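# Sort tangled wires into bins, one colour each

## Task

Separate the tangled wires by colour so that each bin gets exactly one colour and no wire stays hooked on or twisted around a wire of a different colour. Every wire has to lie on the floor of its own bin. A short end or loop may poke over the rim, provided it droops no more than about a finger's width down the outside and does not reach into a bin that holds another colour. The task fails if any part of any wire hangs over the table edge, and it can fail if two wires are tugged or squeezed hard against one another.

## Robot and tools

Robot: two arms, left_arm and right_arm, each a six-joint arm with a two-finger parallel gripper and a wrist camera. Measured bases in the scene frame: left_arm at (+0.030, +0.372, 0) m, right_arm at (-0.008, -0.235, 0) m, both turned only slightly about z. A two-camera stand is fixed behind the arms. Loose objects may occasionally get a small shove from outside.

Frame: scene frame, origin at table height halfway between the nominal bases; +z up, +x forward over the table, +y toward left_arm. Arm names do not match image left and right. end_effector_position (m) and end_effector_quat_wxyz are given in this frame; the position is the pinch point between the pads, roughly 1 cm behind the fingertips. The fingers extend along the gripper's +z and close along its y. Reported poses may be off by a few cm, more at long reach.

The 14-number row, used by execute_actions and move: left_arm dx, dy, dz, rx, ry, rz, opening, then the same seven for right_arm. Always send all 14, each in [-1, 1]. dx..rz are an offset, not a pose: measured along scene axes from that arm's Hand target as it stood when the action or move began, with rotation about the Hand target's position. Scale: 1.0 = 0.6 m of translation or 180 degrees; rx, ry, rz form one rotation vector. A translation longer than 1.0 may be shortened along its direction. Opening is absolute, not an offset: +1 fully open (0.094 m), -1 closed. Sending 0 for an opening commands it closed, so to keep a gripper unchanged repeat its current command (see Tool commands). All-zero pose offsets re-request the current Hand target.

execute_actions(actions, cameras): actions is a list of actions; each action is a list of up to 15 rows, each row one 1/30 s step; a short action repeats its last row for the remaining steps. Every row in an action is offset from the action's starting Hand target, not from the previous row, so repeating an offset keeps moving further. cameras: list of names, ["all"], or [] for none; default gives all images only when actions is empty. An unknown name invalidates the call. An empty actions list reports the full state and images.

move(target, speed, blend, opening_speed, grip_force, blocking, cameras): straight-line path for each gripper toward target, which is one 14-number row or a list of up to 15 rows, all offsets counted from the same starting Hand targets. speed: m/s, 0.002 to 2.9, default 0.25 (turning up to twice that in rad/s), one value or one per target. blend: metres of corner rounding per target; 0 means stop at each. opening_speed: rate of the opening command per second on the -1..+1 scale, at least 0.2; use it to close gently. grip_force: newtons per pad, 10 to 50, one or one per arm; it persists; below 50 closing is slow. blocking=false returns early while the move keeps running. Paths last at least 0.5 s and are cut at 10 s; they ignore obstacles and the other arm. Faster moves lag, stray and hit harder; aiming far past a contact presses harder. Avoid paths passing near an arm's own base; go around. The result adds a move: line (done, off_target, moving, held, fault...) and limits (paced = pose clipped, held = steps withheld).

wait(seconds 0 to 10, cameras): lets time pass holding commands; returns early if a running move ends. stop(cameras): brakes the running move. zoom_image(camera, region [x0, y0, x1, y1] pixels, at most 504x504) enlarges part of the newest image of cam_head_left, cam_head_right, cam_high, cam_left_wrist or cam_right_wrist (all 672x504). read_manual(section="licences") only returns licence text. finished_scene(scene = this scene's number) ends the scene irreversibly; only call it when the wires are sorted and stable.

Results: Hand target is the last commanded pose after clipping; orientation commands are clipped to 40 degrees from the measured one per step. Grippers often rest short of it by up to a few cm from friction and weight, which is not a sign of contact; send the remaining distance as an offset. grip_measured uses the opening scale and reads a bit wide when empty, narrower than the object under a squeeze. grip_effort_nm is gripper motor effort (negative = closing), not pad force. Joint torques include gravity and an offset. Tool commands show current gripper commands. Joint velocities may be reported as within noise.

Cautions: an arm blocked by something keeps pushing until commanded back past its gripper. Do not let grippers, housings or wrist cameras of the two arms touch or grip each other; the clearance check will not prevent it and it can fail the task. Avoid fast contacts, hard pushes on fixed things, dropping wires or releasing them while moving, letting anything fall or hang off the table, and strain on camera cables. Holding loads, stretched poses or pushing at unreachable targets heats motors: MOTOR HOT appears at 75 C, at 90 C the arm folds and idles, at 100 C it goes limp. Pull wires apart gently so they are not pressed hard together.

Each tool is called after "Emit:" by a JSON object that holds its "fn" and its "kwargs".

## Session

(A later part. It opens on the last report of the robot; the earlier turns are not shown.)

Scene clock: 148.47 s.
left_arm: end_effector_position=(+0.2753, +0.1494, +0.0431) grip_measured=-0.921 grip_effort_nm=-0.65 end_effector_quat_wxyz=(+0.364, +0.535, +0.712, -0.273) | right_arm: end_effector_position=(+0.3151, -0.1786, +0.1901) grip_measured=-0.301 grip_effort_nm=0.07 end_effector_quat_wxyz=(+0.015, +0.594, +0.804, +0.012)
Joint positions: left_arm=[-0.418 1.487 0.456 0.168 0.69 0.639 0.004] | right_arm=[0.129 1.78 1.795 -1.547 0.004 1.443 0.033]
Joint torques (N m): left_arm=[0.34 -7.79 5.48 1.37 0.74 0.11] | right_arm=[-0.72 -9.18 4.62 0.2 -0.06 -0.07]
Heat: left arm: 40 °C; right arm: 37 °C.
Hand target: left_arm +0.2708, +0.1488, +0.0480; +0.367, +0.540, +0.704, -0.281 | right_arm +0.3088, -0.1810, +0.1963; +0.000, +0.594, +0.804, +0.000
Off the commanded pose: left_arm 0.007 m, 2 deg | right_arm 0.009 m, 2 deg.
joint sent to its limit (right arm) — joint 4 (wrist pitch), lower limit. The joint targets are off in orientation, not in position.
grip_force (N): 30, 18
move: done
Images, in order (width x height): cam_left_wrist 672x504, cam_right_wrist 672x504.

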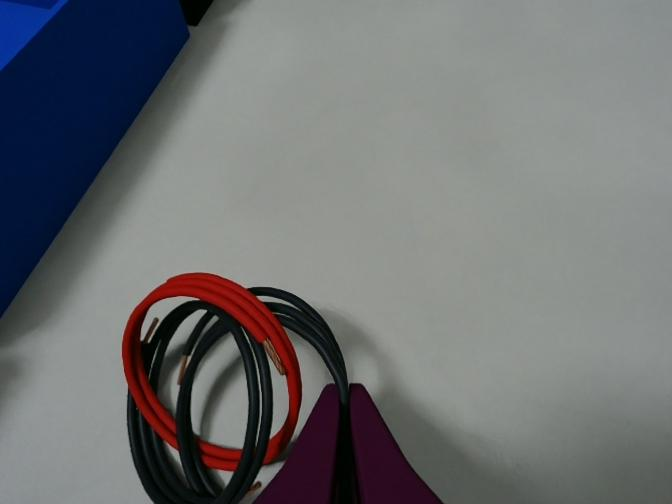

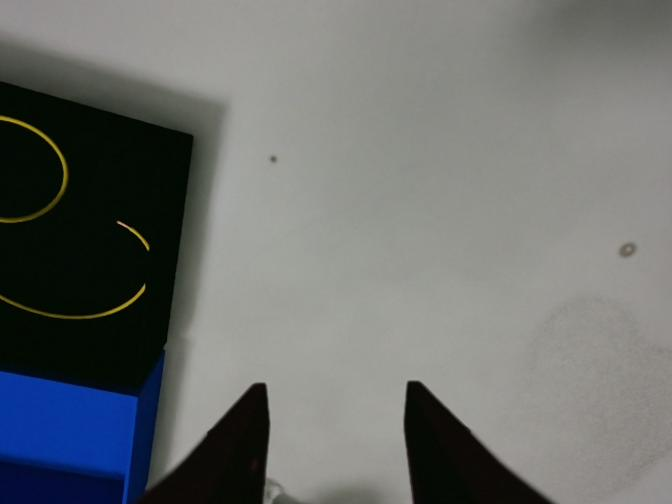

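Emit:
{"fn": "move", "kwargs": {"target": [[0.0,-0.05,0.15,0,0,0,-1,0,0,0,0,0,0,-0.3],[0.03,-0.35,0.15,0,0,0,-1,0,-0.02,0,0,0,0,-0.3],[0.03,-0.35,-0.01,0,0,0,-1,0,-0.02,0,0,0,0,-0.3],[0.03,-0.05,-0.015,0,0,0,-1,0,-0.02,0,0,0,0,-0.3]], "cameras": ["cam_left_wrist","cam_right_wrist"], "speed": 0.15, "blend": [0.02,0.02,0.01,0]}}

Emit:
{"fn": "zoom_image", "kwargs": {"camera": "cam_left_wrist", "region": [50, 100, 450, 400]}}

Scene clock: 153.60 s.
left_arm: end_effector_position=(+0.2935, +0.1193, +0.0333) grip_measured=-0.921 grip_effort_nm=-0.65 end_effector_quat_wxyz=(+0.365, +0.534, +0.712, -0.273) | right_arm: end_effector_position=(+0.3152, -0.1910, +0.1901) grip_measured=-0.301 grip_effort_nm=0.07 end_effector_quat_wxyz=(+0.015, +0.595, +0.804, +0.011)
Joint positions: left_arm=[-0.502 1.639 0.531 0.298 0.634 0.558 0.004] | right_arm=[0.091 1.774 1.787 -1.547 0.004 1.408 0.033]
Joint torques (N m): left_arm=[0.2 -9.59 5.26 1.4 0.69 0.1] | right_arm=[-0.62 -9.14 4.59 0.2 -0.06 -0.09]
Heat: left arm: 39 °C; right arm: 37 °C.
Hand target: left_arm +0.2887, +0.1188, +0.0390; +0.367, +0.540, +0.704, -0.281 | right_arm +0.3087, -0.1929, +0.1962; +0.000, +0.594, +0.804, +0.000
Off the commanded pose: left_arm 0.007 m, 1 deg | right_arm 0.009 m, 2 deg.
joint sent to its limit (right arm) — joint 4 (wrist pitch), lower limit. The joint targets still meet the commanded pose.
grip_force (N): 30, 18
move: done
Images, in order (width x height): cam_left_wrist 672x504, cam_right_wrist 672x504.

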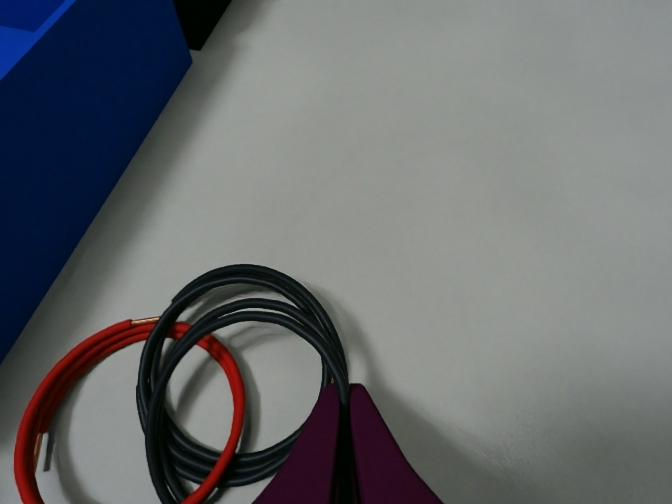

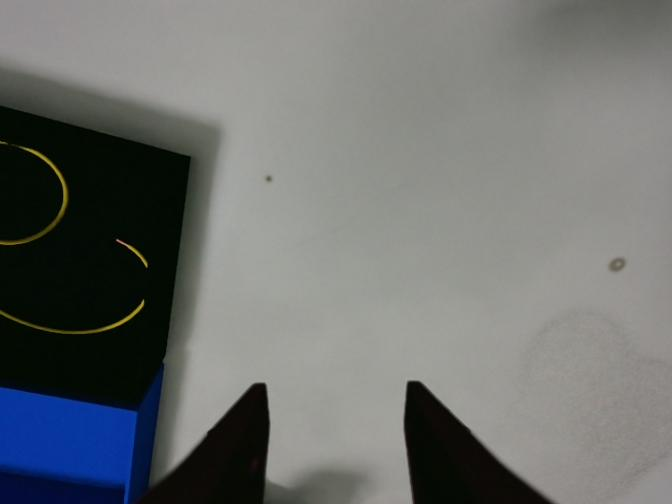

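Scaled by 1.260.

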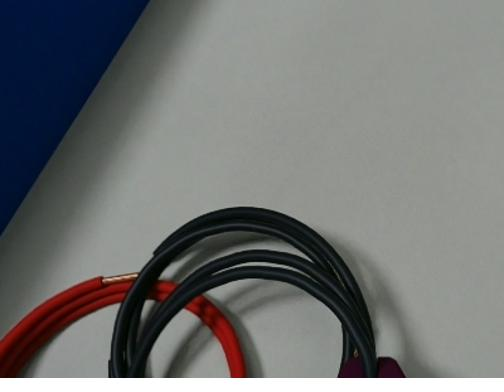

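Emit:
{"fn": "move", "kwargs": {"target": [[0,0.0,-0.01,0,0,0,-0.6,0,0,0,0,0,0,-0.3],[-0.02,0.1,0.1,0,0,0,-0.6,0.03,0.25,0,0,0,0,-0.3],[-0.04,0.23,0.2,0,0,0,-0.6,0.03,0.46,-0.03,0,0,0,-0.3]], "cameras": ["cam_left_wrist","cam_right_wrist"], "speed": 0.15}}

Emit:
{"fn": "zoom_image", "kwargs": {"camera": "cam_right_wrist", "region": [200, 150, 504, 400]}}

Scene clock: 158.60 s.
left_arm: end_effector_position=(+0.2619, +0.2592, +0.1493) grip_measured=-0.602 grip_effort_nm=0.11 end_effector_quat_wxyz=(+0.354, +0.539, +0.714, -0.273) | right_arm: end_effector_position=(+0.3242, +0.0818, +0.1770) grip_measured=-0.301 grip_effort_nm=0.07 end_effector_quat_wxyz=(+0.016, +0.587, +0.805, +0.087)
Joint positions: left_arm=[0.098 1.243 0.836 -0.984 0.915 1.337 0.019] | right_arm=[0.716 2.233 2.387 -1.549 0.001 2.019 0.033]
Joint torques (N m): left_arm=[0.4 -3.23 8.9 0.36 1.08 0.13] | right_arm=[-0.28 -9.39 7.9 0.46 -0.02 0.11]
Motor temperatures (°C): left_arm=[24 38 39 35 26 22 25] | right_arm=[26 37 32 29 25 25 23]
Heat: left arm: 39 °C; right arm: 37 °C.
Hand target: left_arm +0.2648, +0.2568, +0.1590; +0.367, +0.540, +0.704, -0.281 | right_arm +0.3267, +0.0831, +0.1781; +0.000, +0.594, +0.804, +0.000
Off the commanded pose: left_arm 0.010 m, 2 deg | right_arm 0.003 m, 10 deg.
joint sent to its limit (right arm) — joint 4 (wrist pitch), lower limit. The joint targets are off in orientation, not in position.
grip_force (N): 30, 18
move: off_target (right_arm)
Images, in order (width x height): cam_left_wrist 672x504, cam_right_wrist 672x504.

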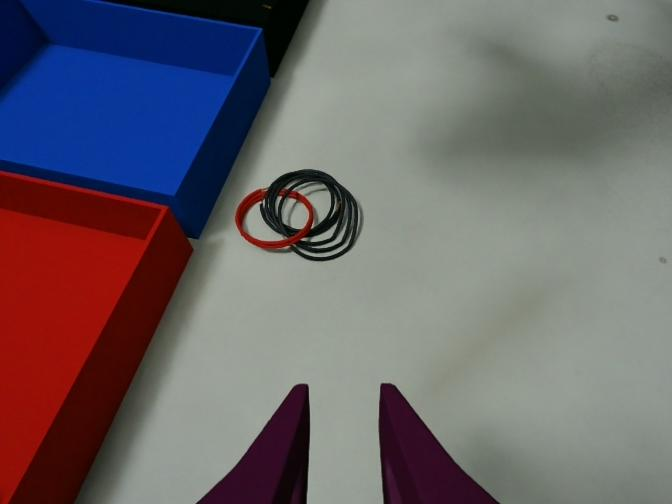

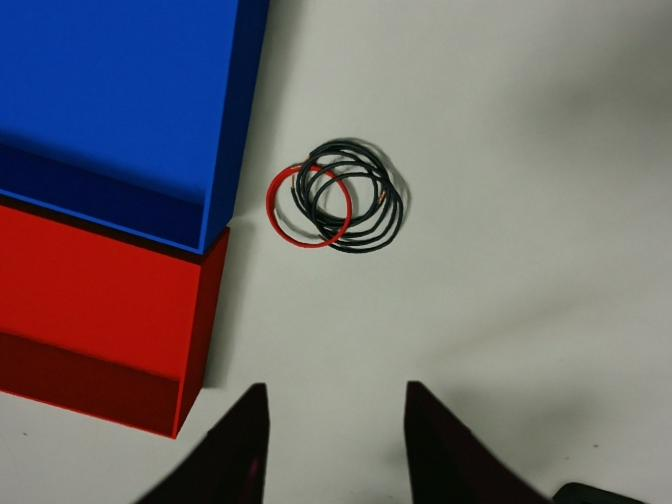

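Scaled by 1.658.

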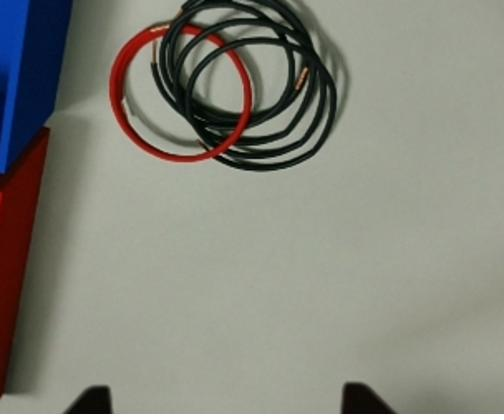

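Emit:
{"fn": "zoom_image", "kwargs": {"camera": "cam_right_wrist", "region": [255, 130, 415, 260]}}

Emit:
{"fn": "zoom_image", "kwargs": {"camera": "cam_left_wrist", "region": [225, 160, 375, 270]}}

Scaled by 3.150.

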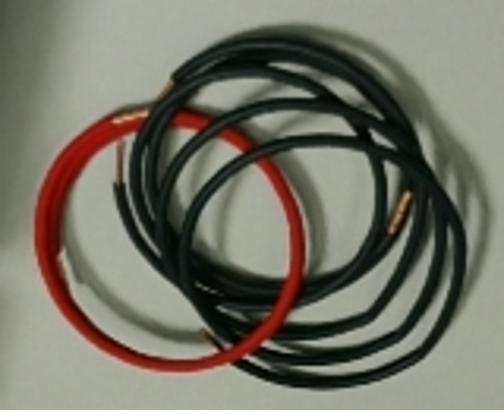

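Scaled by 3.360.

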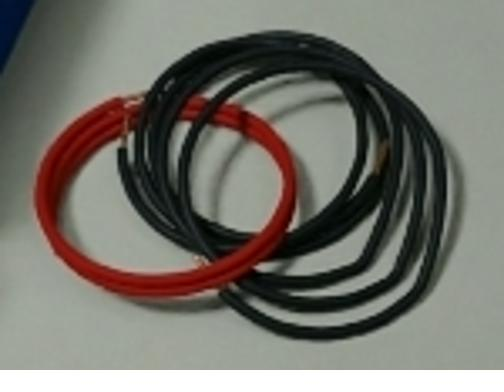

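Emit:
{"fn": "move", "kwargs": {"target": [0,0,0,0,0,0,-0.6,0.052,0.018,-0.16,0,0,0,-0.5], "cameras": ["cam_right_wrist"], "speed": 0.12}}

Emit:
{"fn": "zoom_image", "kwargs": {"camera": "cam_right_wrist", "region": [200, 200, 504, 428]}}

Scene clock: 161.67 s.
left_arm: end_effector_position=(+0.2617, +0.2591, +0.1493) grip_measured=-0.602 grip_effort_nm=0.11 end_effector_quat_wxyz=(+0.354, +0.540, +0.713, -0.273) | right_arm: end_effector_position=(+0.3548, +0.0938, +0.0808) grip_measured=-0.499 grip_effort_nm=-0.08 end_effector_quat_wxyz=(+0.004, +0.595, +0.803, +0.016)
Joint positions: left_arm=[0.098 1.243 0.836 -0.985 0.915 1.338 0.019] | right_arm=[0.691 2.537 2.547 -1.549 0.001 2.008 0.024]
Joint torques (N m): left_arm=[0.42 -3.22 8.9 0.36 1.08 0.12] | right_arm=[-0.53 -11.38 7.91 0.2 -0.03 -0.08]
Heat: left arm: 39 °C; right arm: 36 °C.
Hand target: left_arm +0.2648, +0.2568, +0.1590; +0.367, +0.540, +0.704, -0.281 | right_arm +0.3579, +0.0939, +0.0822; +0.000, +0.594, +0.804, +0.000
Off the commanded pose: left_arm 0.010 m, 2 deg | right_arm 0.003 m, 2 deg.
joint sent to its limit (right arm) — joint 4 (wrist pitch), lower limit. The joint targets still meet the commanded pose.
grip_force (N): 30, 18
move: done
Images, in order (width x height): cam_right_wrist 672x504.

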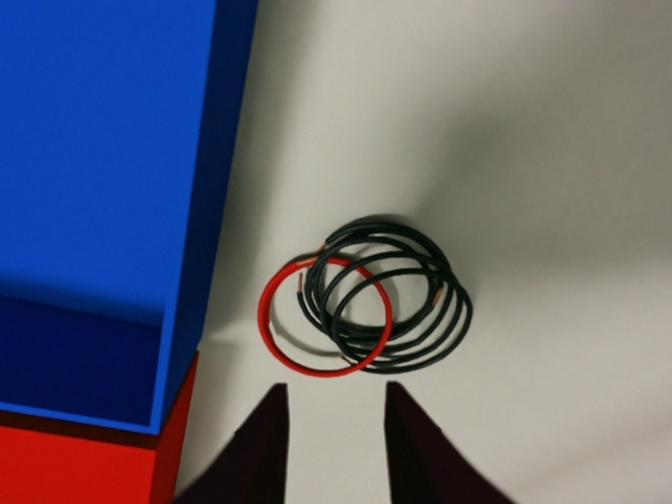

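Scaled by 1.658.

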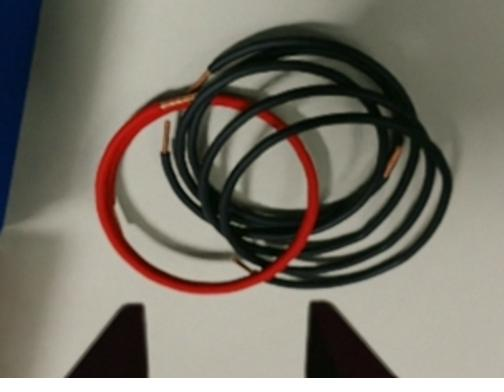

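Emit:
{"fn": "move", "kwargs": {"target": [[0,0,0,0,0,0,-0.6,0.035,0.010,-0.03,0,0,0,-0.7],[0,0,0,0,0,0,-0.6,0.035,0.010,-0.088,0,0,0,-0.7]], "cameras": ["cam_right_wrist"], "speed": 0.08}}

Emit:
{"fn": "zoom_image", "kwargs": {"camera": "cam_right_wrist", "region": [200, 250, 504, 478]}}

Scene clock: 164.03 s.
left_arm: end_effector_position=(+0.2617, +0.2591, +0.1493) grip_measured=-0.602 grip_effort_nm=0.11 end_effector_quat_wxyz=(+0.354, +0.540, +0.713, -0.273) | right_arm: end_effector_position=(+0.3761, +0.1000, +0.0294) grip_measured=-0.699 grip_effort_nm=-0.08 end_effector_quat_wxyz=(+0.001, +0.595, +0.803, +0.003)
Joint positions: left_arm=[0.098 1.243 0.836 -0.985 0.915 1.338 0.019] | right_arm=[0.672 2.733 2.718 -1.549 0 1.99 0.014]
Joint torques (N m): left_arm=[0.42 -3.23 8.91 0.36 1.08 0.11] | right_arm=[-0.47 -11.96 7.98 0.16 -0.02 -0.07]
Heat: left arm: 39 °C; right arm: 37 °C.
Hand target: left_arm +0.2648, +0.2568, +0.1590; +0.367, +0.540, +0.704, -0.281 | right_arm +0.3790, +0.0998, +0.0294; +0.000, +0.594, +0.804, +0.000
Off the commanded pose: left_arm 0.010 m, 2 deg | right_arm 0.003 m, 0 deg.
joint sent to its limit (right arm) — joint 4 (wrist pitch), lower limit. The joint targets still meet the commanded pose.
grip_force (N): 30, 18
move: done
Images, in order (width x height): cam_right_wrist 672x504.

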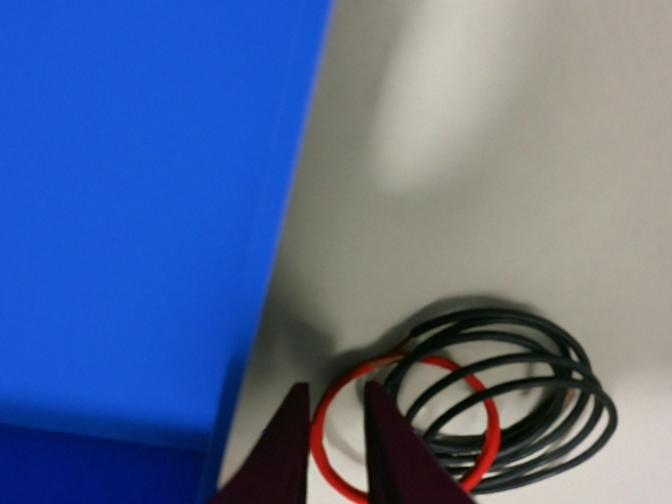

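Scaled by 1.658.

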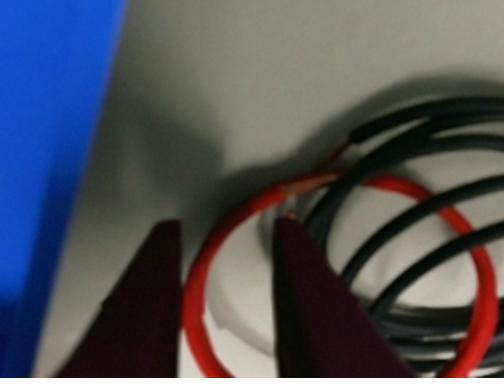

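Emit:
{"fn": "move", "kwargs": {"target": [[0,0,0,0,0,0,-0.6,0,0,-0.011,0,0,0,-0.7],[0,0,0,0,0,0,-0.6,0,0,-0.011,0,0,0,-1]], "cameras": ["cam_right_wrist"], "speed": 0.06}}

Emit:
{"fn": "zoom_image", "kwargs": {"camera": "cam_right_wrist", "region": [250, 300, 504, 504]}}

Scene clock: 166.33 s.
left_arm: end_effector_position=(+0.2617, +0.2591, +0.1493) grip_measured=-0.602 grip_effort_nm=0.11 end_effector_quat_wxyz=(+0.354, +0.540, +0.713, -0.273) | right_arm: end_effector_position=(+0.3770, +0.1008, +0.0279) grip_measured=-0.972 grip_effort_nm=-0.44 end_effector_quat_wxyz=(+0.001, +0.595, +0.804, +0.004)
Joint positions: left_arm=[0.098 1.243 0.836 -0.985 0.915 1.338 0.019] | right_arm=[0.672 2.741 2.728 -1.549 0 1.989 0.001]
Joint torques (N m): left_arm=[0.43 -3.22 8.9 0.36 1.08 0.11] | right_arm=[-0.5 -11.25 7.99 0.16 -0.01 -0.07]
Heat: left arm: 39 °C; right arm: 37 °C.
Hand target: left_arm +0.2648, +0.2568, +0.1590; +0.367, +0.540, +0.704, -0.281 | right_arm +0.3790, +0.0999, +0.0228; +0.000, +0.594, +0.804, +0.000
Off the commanded pose: left_arm 0.010 m, 2 deg | right_arm 0.006 m, 1 deg.
joint sent to its limit (right arm) — joint 4 (wrist pitch), lower limit. The joint targets still meet the commanded pose.
grip_force (N): 30, 18
move: done
Images, in order (width x height): cam_right_wrist 672x504.

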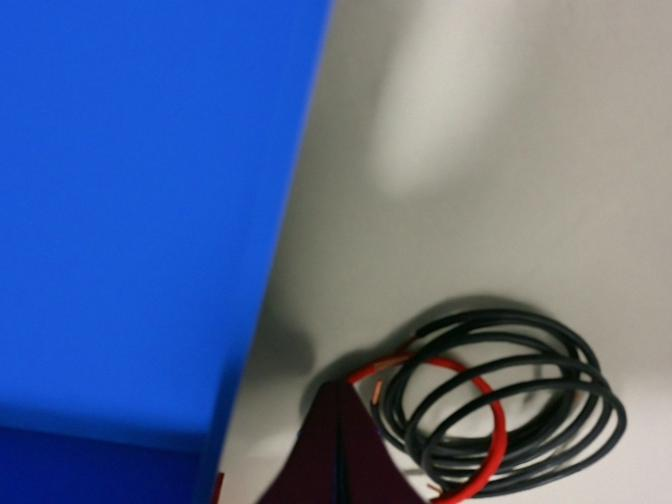

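Scaled by 1.984.

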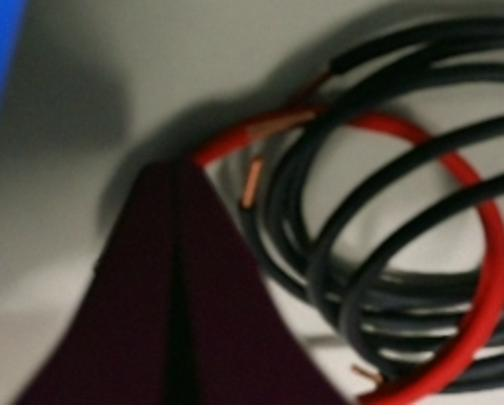

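Emit:
{"fn": "move", "kwargs": {"target": [[0,0,0,0,0,0,-0.6,0,0,0.0,0,0,0,-0.7],[0,0,0,0,0,0,-0.6,0,0,-0.013,0,0,0,-0.7],[0,0,0,0,0,0,-0.6,0,0,-0.013,0,0,0,-1]], "cameras": ["cam_right_wrist"], "speed": 0.06}}

Emit:
{"fn": "zoom_image", "kwargs": {"camera": "cam_right_wrist", "region": [250, 300, 504, 504]}}

Scene clock: 170.60 s.
left_arm: end_effector_position=(+0.2617, +0.2591, +0.1493) grip_measured=-0.602 grip_effort_nm=0.11 end_effector_quat_wxyz=(+0.354, +0.540, +0.713, -0.273) | right_arm: end_effector_position=(+0.3796, +0.1030, +0.0230) grip_measured=-0.972 grip_effort_nm=-0.44 end_effector_quat_wxyz=(+0.002, +0.595, +0.804, +0.009)
Joint positions: left_arm=[0.098 1.243 0.836 -0.985 0.915 1.338 0.019] | right_arm=[0.672 2.741 2.707 -1.52 0 1.989 0.001]
Joint torques (N m): left_arm=[0.42 -3.22 8.9 0.36 1.08 0.11] | right_arm=[-0.5 -12.3 4.51 0.29 -0.02 -0.07]
Heat: left arm: 39 °C; right arm: 39 °C.
Hand target: left_arm +0.2648, +0.2568, +0.1590; +0.367, +0.540, +0.704, -0.281 | right_arm +0.3790, +0.0999, +0.0150; +0.000, +0.594, +0.804, +0.000
Off the commanded pose: left_arm 0.010 m, 2 deg | right_arm 0.009 m, 1 deg.
grip_force (N): 30, 18
move: done
Images, in order (width x height): cam_right_wrist 672x504.

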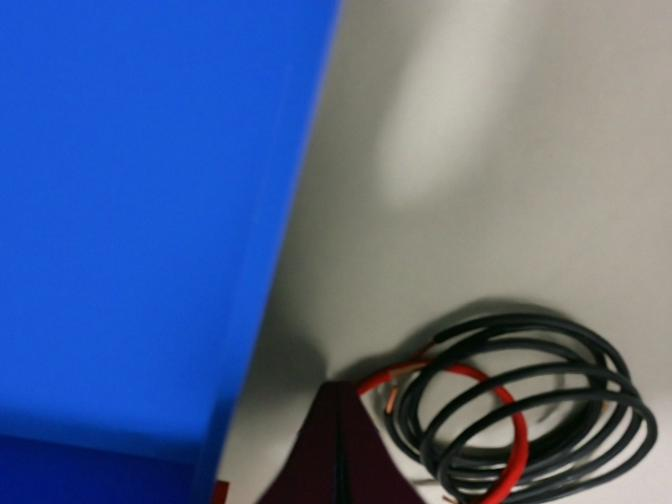

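Scaled by 1.984.

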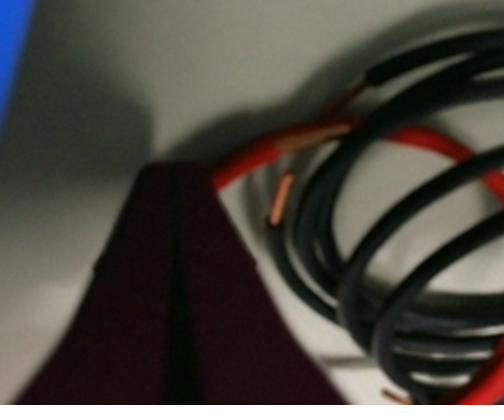

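Emit:
{"fn": "move", "kwargs": {"target": [[0,0,0,0,0,0,-0.6,0,0,0.0,0,0,0,-0.7],[0,0,0,0,0,0,-0.6,-0.008,-0.004,0.012,0,0,0,-0.7]], "cameras": ["cam_right_wrist"], "speed": 0.06}}

Emit:
{"fn": "zoom_image", "kwargs": {"camera": "cam_right_wrist", "region": [250, 300, 504, 504]}}

Scene clock: 172.37 s.
left_arm: end_effector_position=(+0.2617, +0.2591, +0.1493) grip_measured=-0.602 grip_effort_nm=0.11 end_effector_quat_wxyz=(+0.354, +0.540, +0.713, -0.273) | right_arm: end_effector_position=(+0.3761, +0.1001, +0.0162) grip_measured=-0.701 grip_effort_nm=0.07 end_effector_quat_wxyz=(+0.000, +0.595, +0.804, +0.000)
Joint positions: left_arm=[0.098 1.243 0.836 -0.985 0.915 1.338 0.019] | right_arm=[0.672 2.716 2.631 -1.485 0 1.989 0.014]
Joint torques (N m): left_arm=[0.42 -3.22 8.9 0.36 1.08 0.12] | right_arm=[-0.24 -14.71 3.96 0.19 -0.01 -0.05]
Heat: left arm: 39 °C; right arm: 39 °C.
Hand target: left_arm +0.2648, +0.2568, +0.1590; +0.367, +0.540, +0.704, -0.281 | right_arm +0.3743, +0.0975, +0.0221; +0.000, +0.594, +0.804, +0.000
Off the commanded pose: left_arm 0.010 m, 2 deg | right_arm 0.007 m, 0 deg.
grip_force (N): 30, 18
move: done
Images, in order (width x height): cam_right_wrist 672x504.

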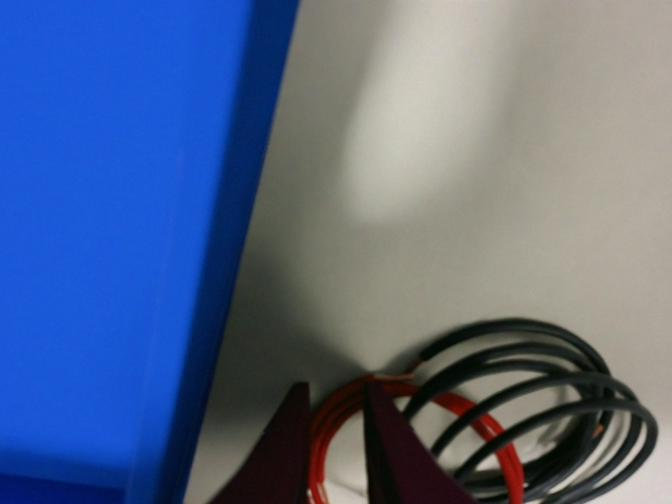

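Scaled by 1.984.

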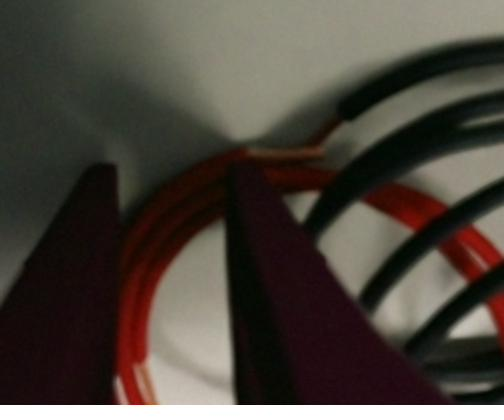

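Emit:
{"fn": "move", "kwargs": {"target": [0,0,0,0,0,0,-0.6,0,0,0.005,0,0,0,-1], "cameras": ["cam_right_wrist"], "speed": 0.06}}

Emit:
{"fn": "zoom_image", "kwargs": {"camera": "cam_right_wrist", "region": [250, 300, 504, 504]}}

Scene clock: 173.90 s.
left_arm: end_effector_position=(+0.2617, +0.2591, +0.1493) grip_measured=-0.602 grip_effort_nm=0.11 end_effector_quat_wxyz=(+0.354, +0.540, +0.713, -0.273) | right_arm: end_effector_position=(+0.3760, +0.1001, +0.0162) grip_measured=-0.972 grip_effort_nm=-0.44 end_effector_quat_wxyz=(+0.000, +0.595, +0.804, +0.000)
Joint positions: left_arm=[0.098 1.243 0.836 -0.985 0.915 1.338 0.019] | right_arm=[0.672 2.716 2.631 -1.486 0 1.989 0.001]
Joint torques (N m): left_arm=[0.42 -3.23 8.9 0.36 1.08 0.11] | right_arm=[-0.2 -14.42 5.52 0.05 0 -0.05]
Heat: left arm: 39 °C; right arm: 39 °C.
Hand target: left_arm +0.2648, +0.2568, +0.1590; +0.367, +0.540, +0.704, -0.281 | right_arm +0.3743, +0.0975, +0.0251; +0.000, +0.594, +0.804, +0.000
Off the commanded pose: left_arm 0.010 m, 2 deg | right_arm 0.009 m, 0 deg.
grip_force (N): 30, 18
move: done
Images, in order (width x height): cam_right_wrist 672x504.

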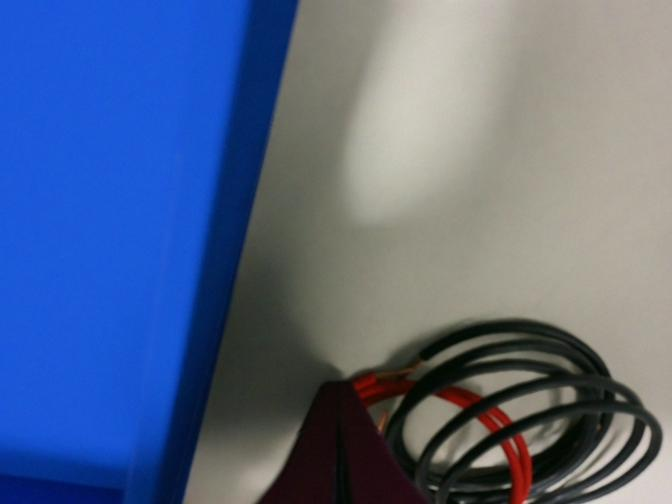

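Scaled by 1.984.

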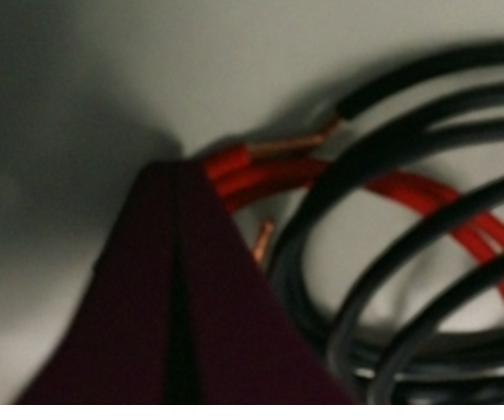

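Emit:
{"fn": "move", "kwargs": {"target": [[0,0,0,0,0,0,-0.6,0,0,0.0,0,0,0,-0.7],[0,0,0,0,0,0,-0.6,0.001,0.003,-0.019,0,0,0,-0.7]], "cameras": ["cam_right_wrist"], "speed": 0.06}}

Emit:
{"fn": "zoom_image", "kwargs": {"camera": "cam_right_wrist", "region": [250, 300, 504, 504]}}

Scene clock: 175.60 s.
left_arm: end_effector_position=(+0.2617, +0.2591, +0.1493) grip_measured=-0.602 grip_effort_nm=0.11 end_effector_quat_wxyz=(+0.354, +0.540, +0.713, -0.273) | right_arm: end_effector_position=(+0.3760, +0.1001, +0.0155) grip_measured=-0.701 grip_effort_nm=0.07 end_effector_quat_wxyz=(+0.000, +0.595, +0.804, +0.001)
Joint positions: left_arm=[0.098 1.243 0.836 -0.985 0.915 1.338 0.019] | right_arm=[0.672 2.707 2.611 -1.472 0 1.989 0.014]
Joint torques (N m): left_arm=[0.42 -3.22 8.91 0.36 1.08 0.11] | right_arm=[-0.06 -13.55 3.62 0.35 0 -0.02]
Heat: left arm: 39 °C; right arm: 39 °C.
Hand target: left_arm +0.2648, +0.2568, +0.1590; +0.367, +0.540, +0.704, -0.281 | right_arm +0.3748, +0.0993, +0.0138; +0.000, +0.594, +0.804, +0.000
Off the commanded pose: left_arm 0.010 m, 2 deg | right_arm 0.002 m, 0 deg.
grip_force (N): 30, 18
move: done
Images, in order (width x height): cam_right_wrist 672x504.

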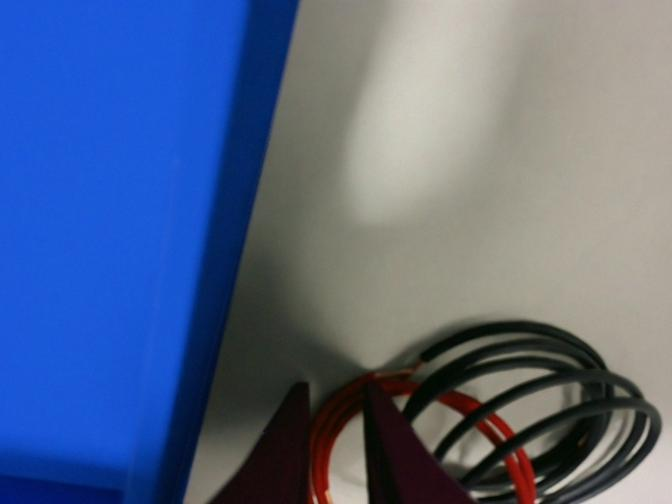

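Scaled by 1.984.

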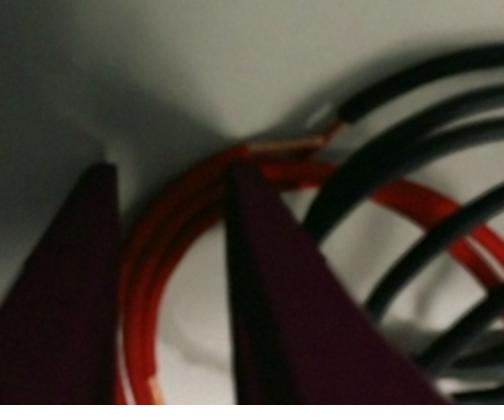

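Emit:
{"fn": "move", "kwargs": {"target": [[0,0,0,0,0,0,-0.6,-0.003,0.0,0.035,0,0,0,-0.7],[0,0,0,0,0,0,-0.6,-0.006,0.02,0.035,0,0,0,-0.7],[0,0,0,0,0,0,-0.6,-0.006,0.020,0.01,0,0,0,-0.7]], "cameras": ["cam_right_wrist"], "speed": 0.07}}

Emit:
{"fn": "zoom_image", "kwargs": {"camera": "cam_right_wrist", "region": [250, 300, 504, 504]}}

Scene clock: 178.53 s.
left_arm: end_effector_position=(+0.2617, +0.2591, +0.1493) grip_measured=-0.602 grip_effort_nm=0.11 end_effector_quat_wxyz=(+0.354, +0.540, +0.713, -0.273) | right_arm: end_effector_position=(+0.3730, +0.1107, +0.0212) grip_measured=-0.701 grip_effort_nm=0.07 end_effector_quat_wxyz=(+0.001, +0.591, +0.807, +0.006)
Joint positions: left_arm=[0.098 1.243 0.836 -0.985 0.915 1.338 0.019] | right_arm=[0.692 2.763 2.744 -1.539 0 1.999 0.014]
Joint torques (N m): left_arm=[0.42 -3.22 8.91 0.35 1.08 0.12] | right_arm=[0.25 -11.89 7.95 0.08 0 0.12]
Heat: left arm: 39 °C; right arm: 40 °C.
Hand target: left_arm +0.2648, +0.2568, +0.1590; +0.367, +0.540, +0.704, -0.281 | right_arm +0.3711, +0.1113, +0.0196; +0.000, +0.594, +0.804, +0.000
Off the commanded pose: left_arm 0.010 m, 2 deg | right_arm 0.002 m, 1 deg.
joint sent to its limit (right arm) — joint 4 (wrist pitch), lower limit. The joint targets still meet the commanded pose.
grip_force (N): 30, 18
move: done
Images, in order (width x height): cam_right_wrist 672x504.

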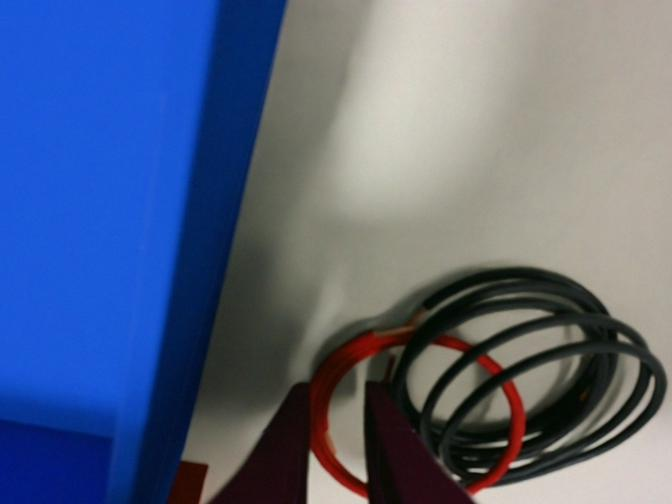

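Scaled by 1.984.

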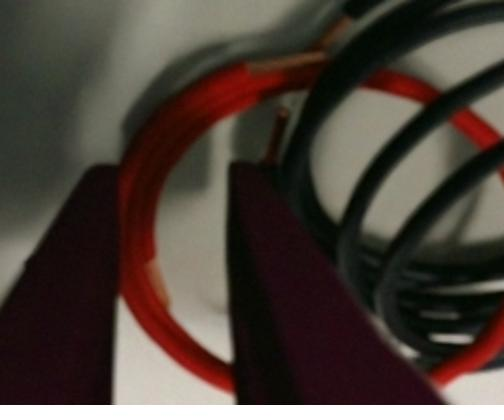

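Emit:
{"fn": "move", "kwargs": {"target": [[0,0,0,0,0,0,-0.6,0.002,0.0,-0.006,0,0,0,-0.7],[0,0,0,0,0,0,-0.6,0.002,0.0,-0.006,0,0,0,-1]], "cameras": ["cam_right_wrist"], "speed": 0.07}}

Emit:
{"fn": "zoom_image", "kwargs": {"camera": "cam_right_wrist", "region": [250, 300, 504, 504]}}

Scene clock: 180.77 s.
left_arm: end_effector_position=(+0.2617, +0.2591, +0.1493) grip_measured=-0.602 grip_effort_nm=0.11 end_effector_quat_wxyz=(+0.354, +0.540, +0.713, -0.273) | right_arm: end_effector_position=(+0.3730, +0.1107, +0.0212) grip_measured=-0.972 grip_effort_nm=-0.44 end_effector_quat_wxyz=(+0.001, +0.591, +0.807, +0.006)
Joint positions: left_arm=[0.098 1.243 0.836 -0.985 0.915 1.338 0.019] | right_arm=[0.692 2.763 2.744 -1.539 0 1.999 0.001]
Joint torques (N m): left_arm=[0.42 -3.23 8.9 0.36 1.08 0.11] | right_arm=[0.09 -11.25 8.13 0.12 -0.01 0.1]
Heat: left arm: 39 °C; right arm: 40 °C.
Hand target: left_arm +0.2648, +0.2568, +0.1590; +0.367, +0.540, +0.704, -0.281 | right_arm +0.3723, +0.1113, +0.0160; +0.000, +0.594, +0.804, +0.000
Off the commanded pose: left_arm 0.010 m, 2 deg | right_arm 0.005 m, 1 deg.
grip_force (N): 30, 18
move: done
Images, in order (width x height): cam_right_wrist 672x504.

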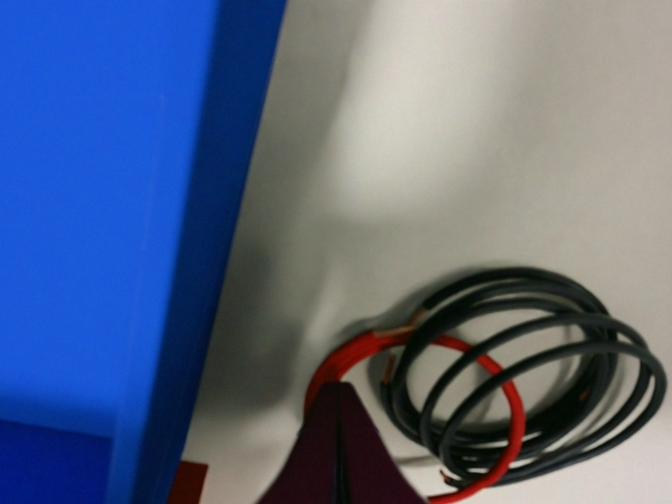

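Scaled by 1.984.

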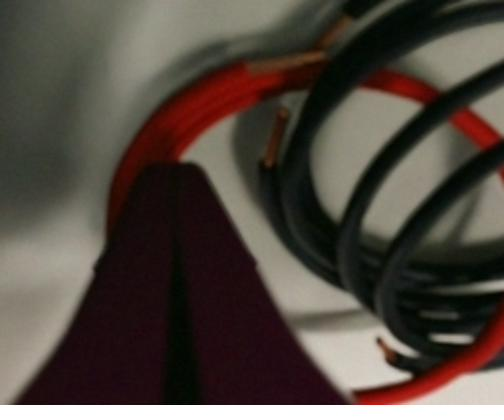

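Emit:
{"fn": "move", "kwargs": {"target": [[0,0,0,0,0,0,-0.6,0.00,0.0,0,0,0,0,-0.7],[0,0,0,0,0,0,-0.6,-0.001,0.001,-0.012,0,0,0,-0.7],[0,0,0,0,0,0,-0.6,-0.001,0.001,-0.012,0,0,0,-1]], "cameras": ["cam_right_wrist"], "speed": 0.07}}

Emit:
{"fn": "zoom_image", "kwargs": {"camera": "cam_right_wrist", "region": [250, 300, 504, 504]}}

Scene clock: 184.07 s.
left_arm: end_effector_position=(+0.2617, +0.2591, +0.1493) grip_measured=-0.602 grip_effort_nm=0.11 end_effector_quat_wxyz=(+0.354, +0.540, +0.713, -0.273) | right_arm: end_effector_position=(+0.3754, +0.1129, +0.0194) grip_measured=-0.972 grip_effort_nm=-0.44 end_effector_quat_wxyz=(+0.002, +0.591, +0.806, +0.012)
Joint positions: left_arm=[0.098 1.243 0.836 -0.985 0.915 1.338 0.019] | right_arm=[0.692 2.763 2.737 -1.521 0 1.999 0.001]
Joint torques (N m): left_arm=[0.42 -3.22 8.9 0.36 1.08 0.11] | right_arm=[0.27 -11.97 4.56 0.28 -0.01 0.11]
Heat: left arm: 39 °C; right arm: 41 °C.
Hand target: left_arm +0.2648, +0.2568, +0.1590; +0.367, +0.540, +0.704, -0.281 | right_arm +0.3717, +0.1119, +0.0088; +0.000, +0.594, +0.804, +0.000
Off the commanded pose: left_arm 0.010 m, 2 deg | right_arm 0.011 m, 1 deg.
grip_force (N): 30, 18
move: off_target (right_arm); target 3's new opening was sent with right_arm's hand 0.011 m and 1 deg from that target
Images, in order (width x height): cam_right_wrist 672x504.

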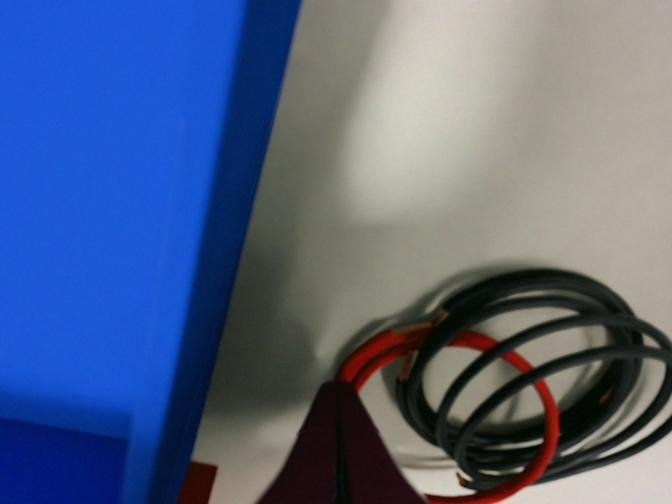

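Scaled by 1.984.

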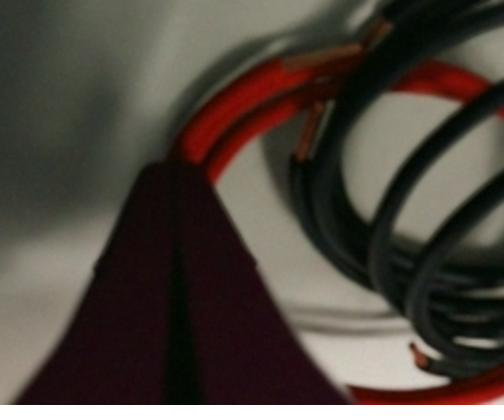

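Emit:
{"fn": "move", "kwargs": {"target": [[0,0,0,0,0,0,-0.6,0.0,0.0,0.03,0,0,0,-0.95],[0,0,0,0,0,0,-0.6,-0.02,-0.005,0.15,0,0,0.3,-0.5],[0,0,0,0,0,0,-0.6,-0.02,0.01,0.1,0,0,0.444,-0.5]], "cameras": ["cam_right_wrist","cam_left_wrist"], "speed": 0.15}}

Scene clock: 192.23 s.
left_arm: end_effector_position=(+0.2617, +0.2591, +0.1493) grip_measured=-0.602 grip_effort_nm=0.11 end_effector_quat_wxyz=(+0.354, +0.540, +0.713, -0.273) | right_arm: end_effector_position=(+0.3607, +0.1150, +0.0713) grip_measured=-0.501 grip_effort_nm=0.07 end_effector_quat_wxyz=(+0.027, -0.054, +0.998, +0.023)
Joint positions: left_arm=[0.098 1.243 0.836 -0.985 0.915 1.338 0.019] | right_arm=[0.714 2.619 2.664 -1.545 0 0.649 0.023]
Joint torques (N m): left_arm=[0.42 -3.22 8.91 0.36 1.08 0.12] | right_arm=[0.49 -11.15 8.06 0.24 0 -0.11]
Motor temperatures (°C): left_arm=[24 34 39 32 27 22 25] | right_arm=[26 43 32 28 25 25 23]
Heat: left arm: 39 °C; right arm: 43 °C.
Hand target: left_arm +0.2648, +0.2568, +0.1590; +0.367, +0.540, +0.704, -0.281 | right_arm +0.3597, +0.1179, +0.0689; +0.000, -0.061, +0.998, +0.000
Off the commanded pose: left_arm 0.010 m, 2 deg | right_arm 0.004 m, 4 deg.
joint sent to its limit (right arm) — joint 4 (wrist pitch), lower limit. The joint targets are off in orientation, not in position.
grip_force (N): 30, 18
move: off_target (right_arm); target 2's new opening was sent with right_arm's hand 0.017 m and 5 deg from that target
Images, in order (width x height): cam_left_wrist 672x504, cam_right_wrist 672x504.

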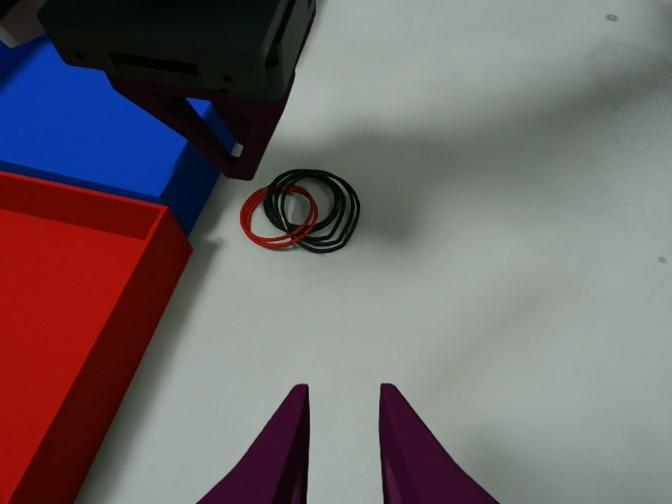

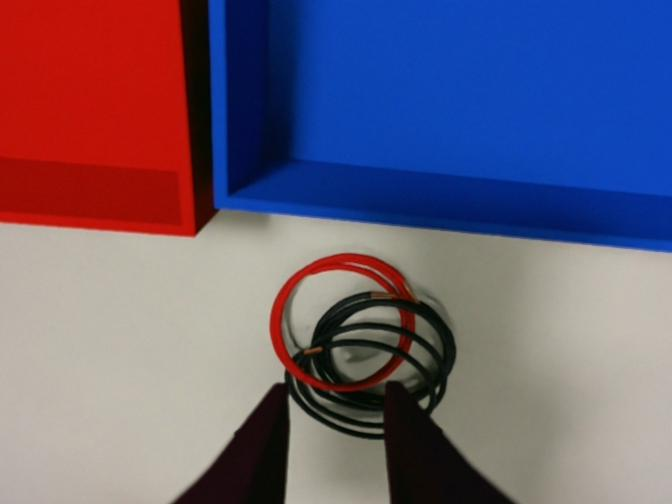

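Emit:
{"fn": "move", "kwargs": {"target": [[0,0,0,0,0,0,-0.6,-0.01,0.03,-0.04,0,0,0,-0.5],[0,0,0,0,0,0,-0.6,-0.01,0.03,-0.098,0,0,0,-0.5]], "cameras": ["cam_right_wrist"], "speed": 0.1}}

Scene clock: 195.87 s.
left_arm: end_effector_position=(+0.2617, +0.2591, +0.1493) grip_measured=-0.602 grip_effort_nm=0.11 end_effector_quat_wxyz=(+0.354, +0.540, +0.713, -0.273) | right_arm: end_effector_position=(+0.3536, +0.1354, +0.0146) grip_measured=-0.501 grip_effort_nm=0.06 end_effector_quat_wxyz=(+0.005, -0.065, +0.998, +0.005)
Joint positions: left_arm=[0.098 1.243 0.836 -0.985 0.915 1.338 0.019] | right_arm=[0.752 2.8 2.793 -1.549 -0.001 0.665 0.023]
Joint torques (N m): left_arm=[0.42 -3.22 8.91 0.36 1.08 0.12] | right_arm=[0.01 -11.63 7.75 0.15 0 0.09]
Heat: left arm: 39 °C; right arm: 43 °C.
Hand target: left_arm +0.2648, +0.2568, +0.1590; +0.367, +0.540, +0.704, -0.281 | right_arm +0.3537, +0.1359, +0.0101; +0.000, -0.061, +0.998, +0.000
Off the commanded pose: left_arm 0.010 m, 2 deg | right_arm 0.005 m, 1 deg.
joint sent to its limit (right arm) — joint 4 (wrist pitch), lower limit. The joint targets still meet the commanded pose.
grip_force (N): 30, 18
move: done
Images, in order (width x height): cam_right_wrist 672x504.

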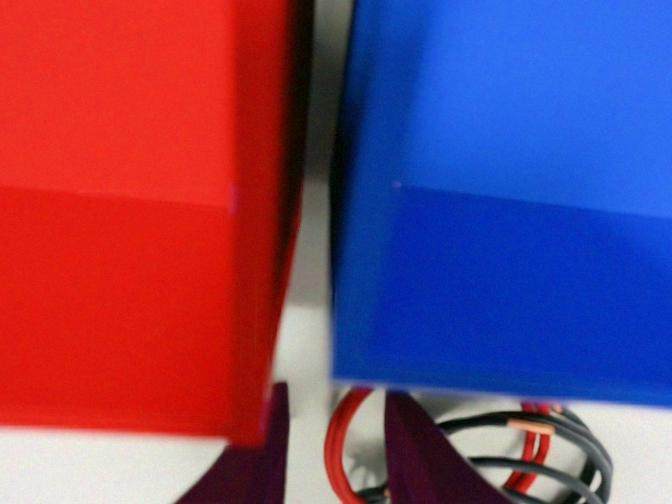

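Emit:
{"fn": "move", "kwargs": {"target": [[0,0,0,0,0,0,-0.6,0,0,0,0,0,0,-1],[0,0,0,0,0,0,-0.6,0.0,0.0,0.08,0,0,0,-1],[0,0,0,0,0,0,-0.6,-0.1,-0.05,0.2,0,0,0,-1]], "cameras": ["cam_right_wrist","cam_left_wrist"], "speed": [0.1,0.1,0.15]}}

Emit:
{"fn": "zoom_image", "kwargs": {"camera": "cam_right_wrist", "region": [240, 260, 560, 500]}}

Scene clock: 200.37 s.
left_arm: end_effector_position=(+0.2617, +0.2591, +0.1493) grip_measured=-0.602 grip_effort_nm=0.11 end_effector_quat_wxyz=(+0.354, +0.540, +0.713, -0.273) | right_arm: end_effector_position=(+0.2964, +0.1076, +0.1209) grip_measured=-0.928 grip_effort_nm=-0.45 end_effector_quat_wxyz=(+0.013, -0.065, +0.998, +0.013)
Joint positions: left_arm=[0.098 1.243 0.836 -0.985 0.915 1.338 0.019] | right_arm=[0.798 2.348 2.367 -1.552 -0.001 0.711 0.003]
Joint torques (N m): left_arm=[0.42 -3.22 8.91 0.36 1.08 0.11] | right_arm=[0.2 -13.23 4.71 0.25 0.02 0.09]
Heat: left arm: 39 °C; right arm: 42 °C.
Hand target: left_arm +0.2648, +0.2568, +0.1590; +0.367, +0.540, +0.704, -0.281 | right_arm +0.2937, +0.1060, +0.1301; +0.000, -0.061, +0.998, +0.000
Off the commanded pose: left_arm 0.010 m, 2 deg | right_arm 0.010 m, 2 deg.
joint sent to its limit (right arm) — joint 4 (wrist pitch), lower limit. The joint targets are off in orientation, not in position.
grip_force (N): 30, 18
move: done
Images, in order (width x height): cam_left_wrist 672x504, cam_right_wrist 672x504.

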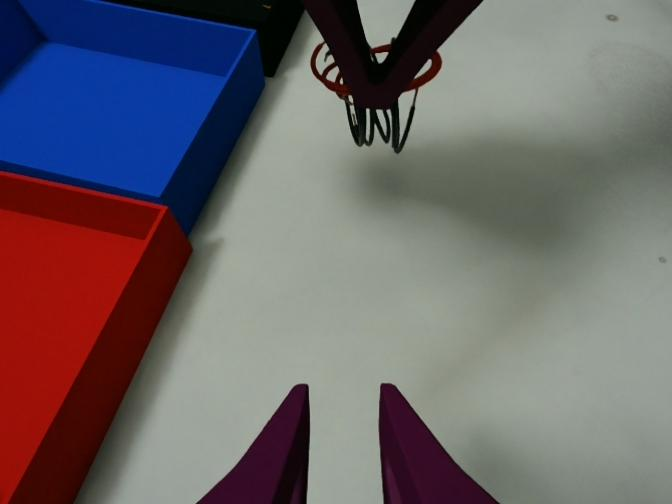

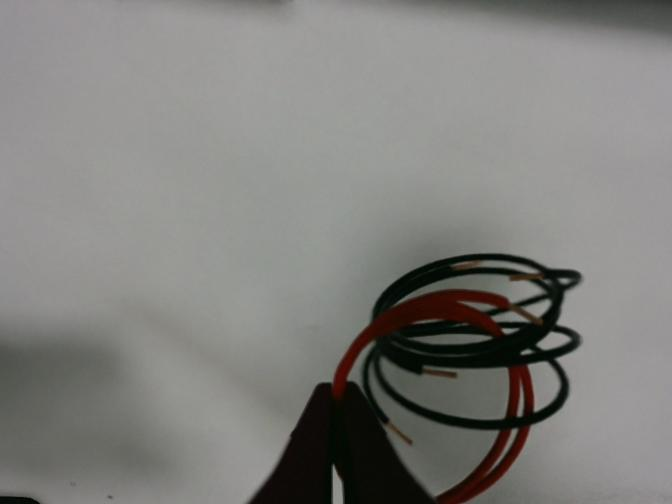

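Scaled by 1.575.

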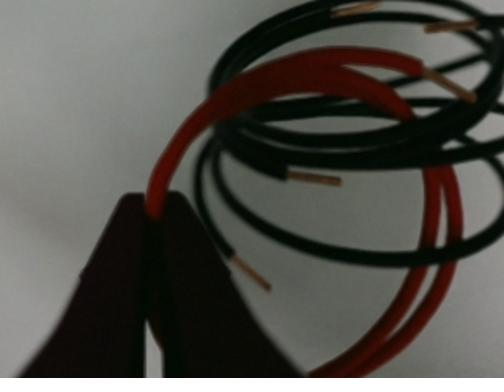

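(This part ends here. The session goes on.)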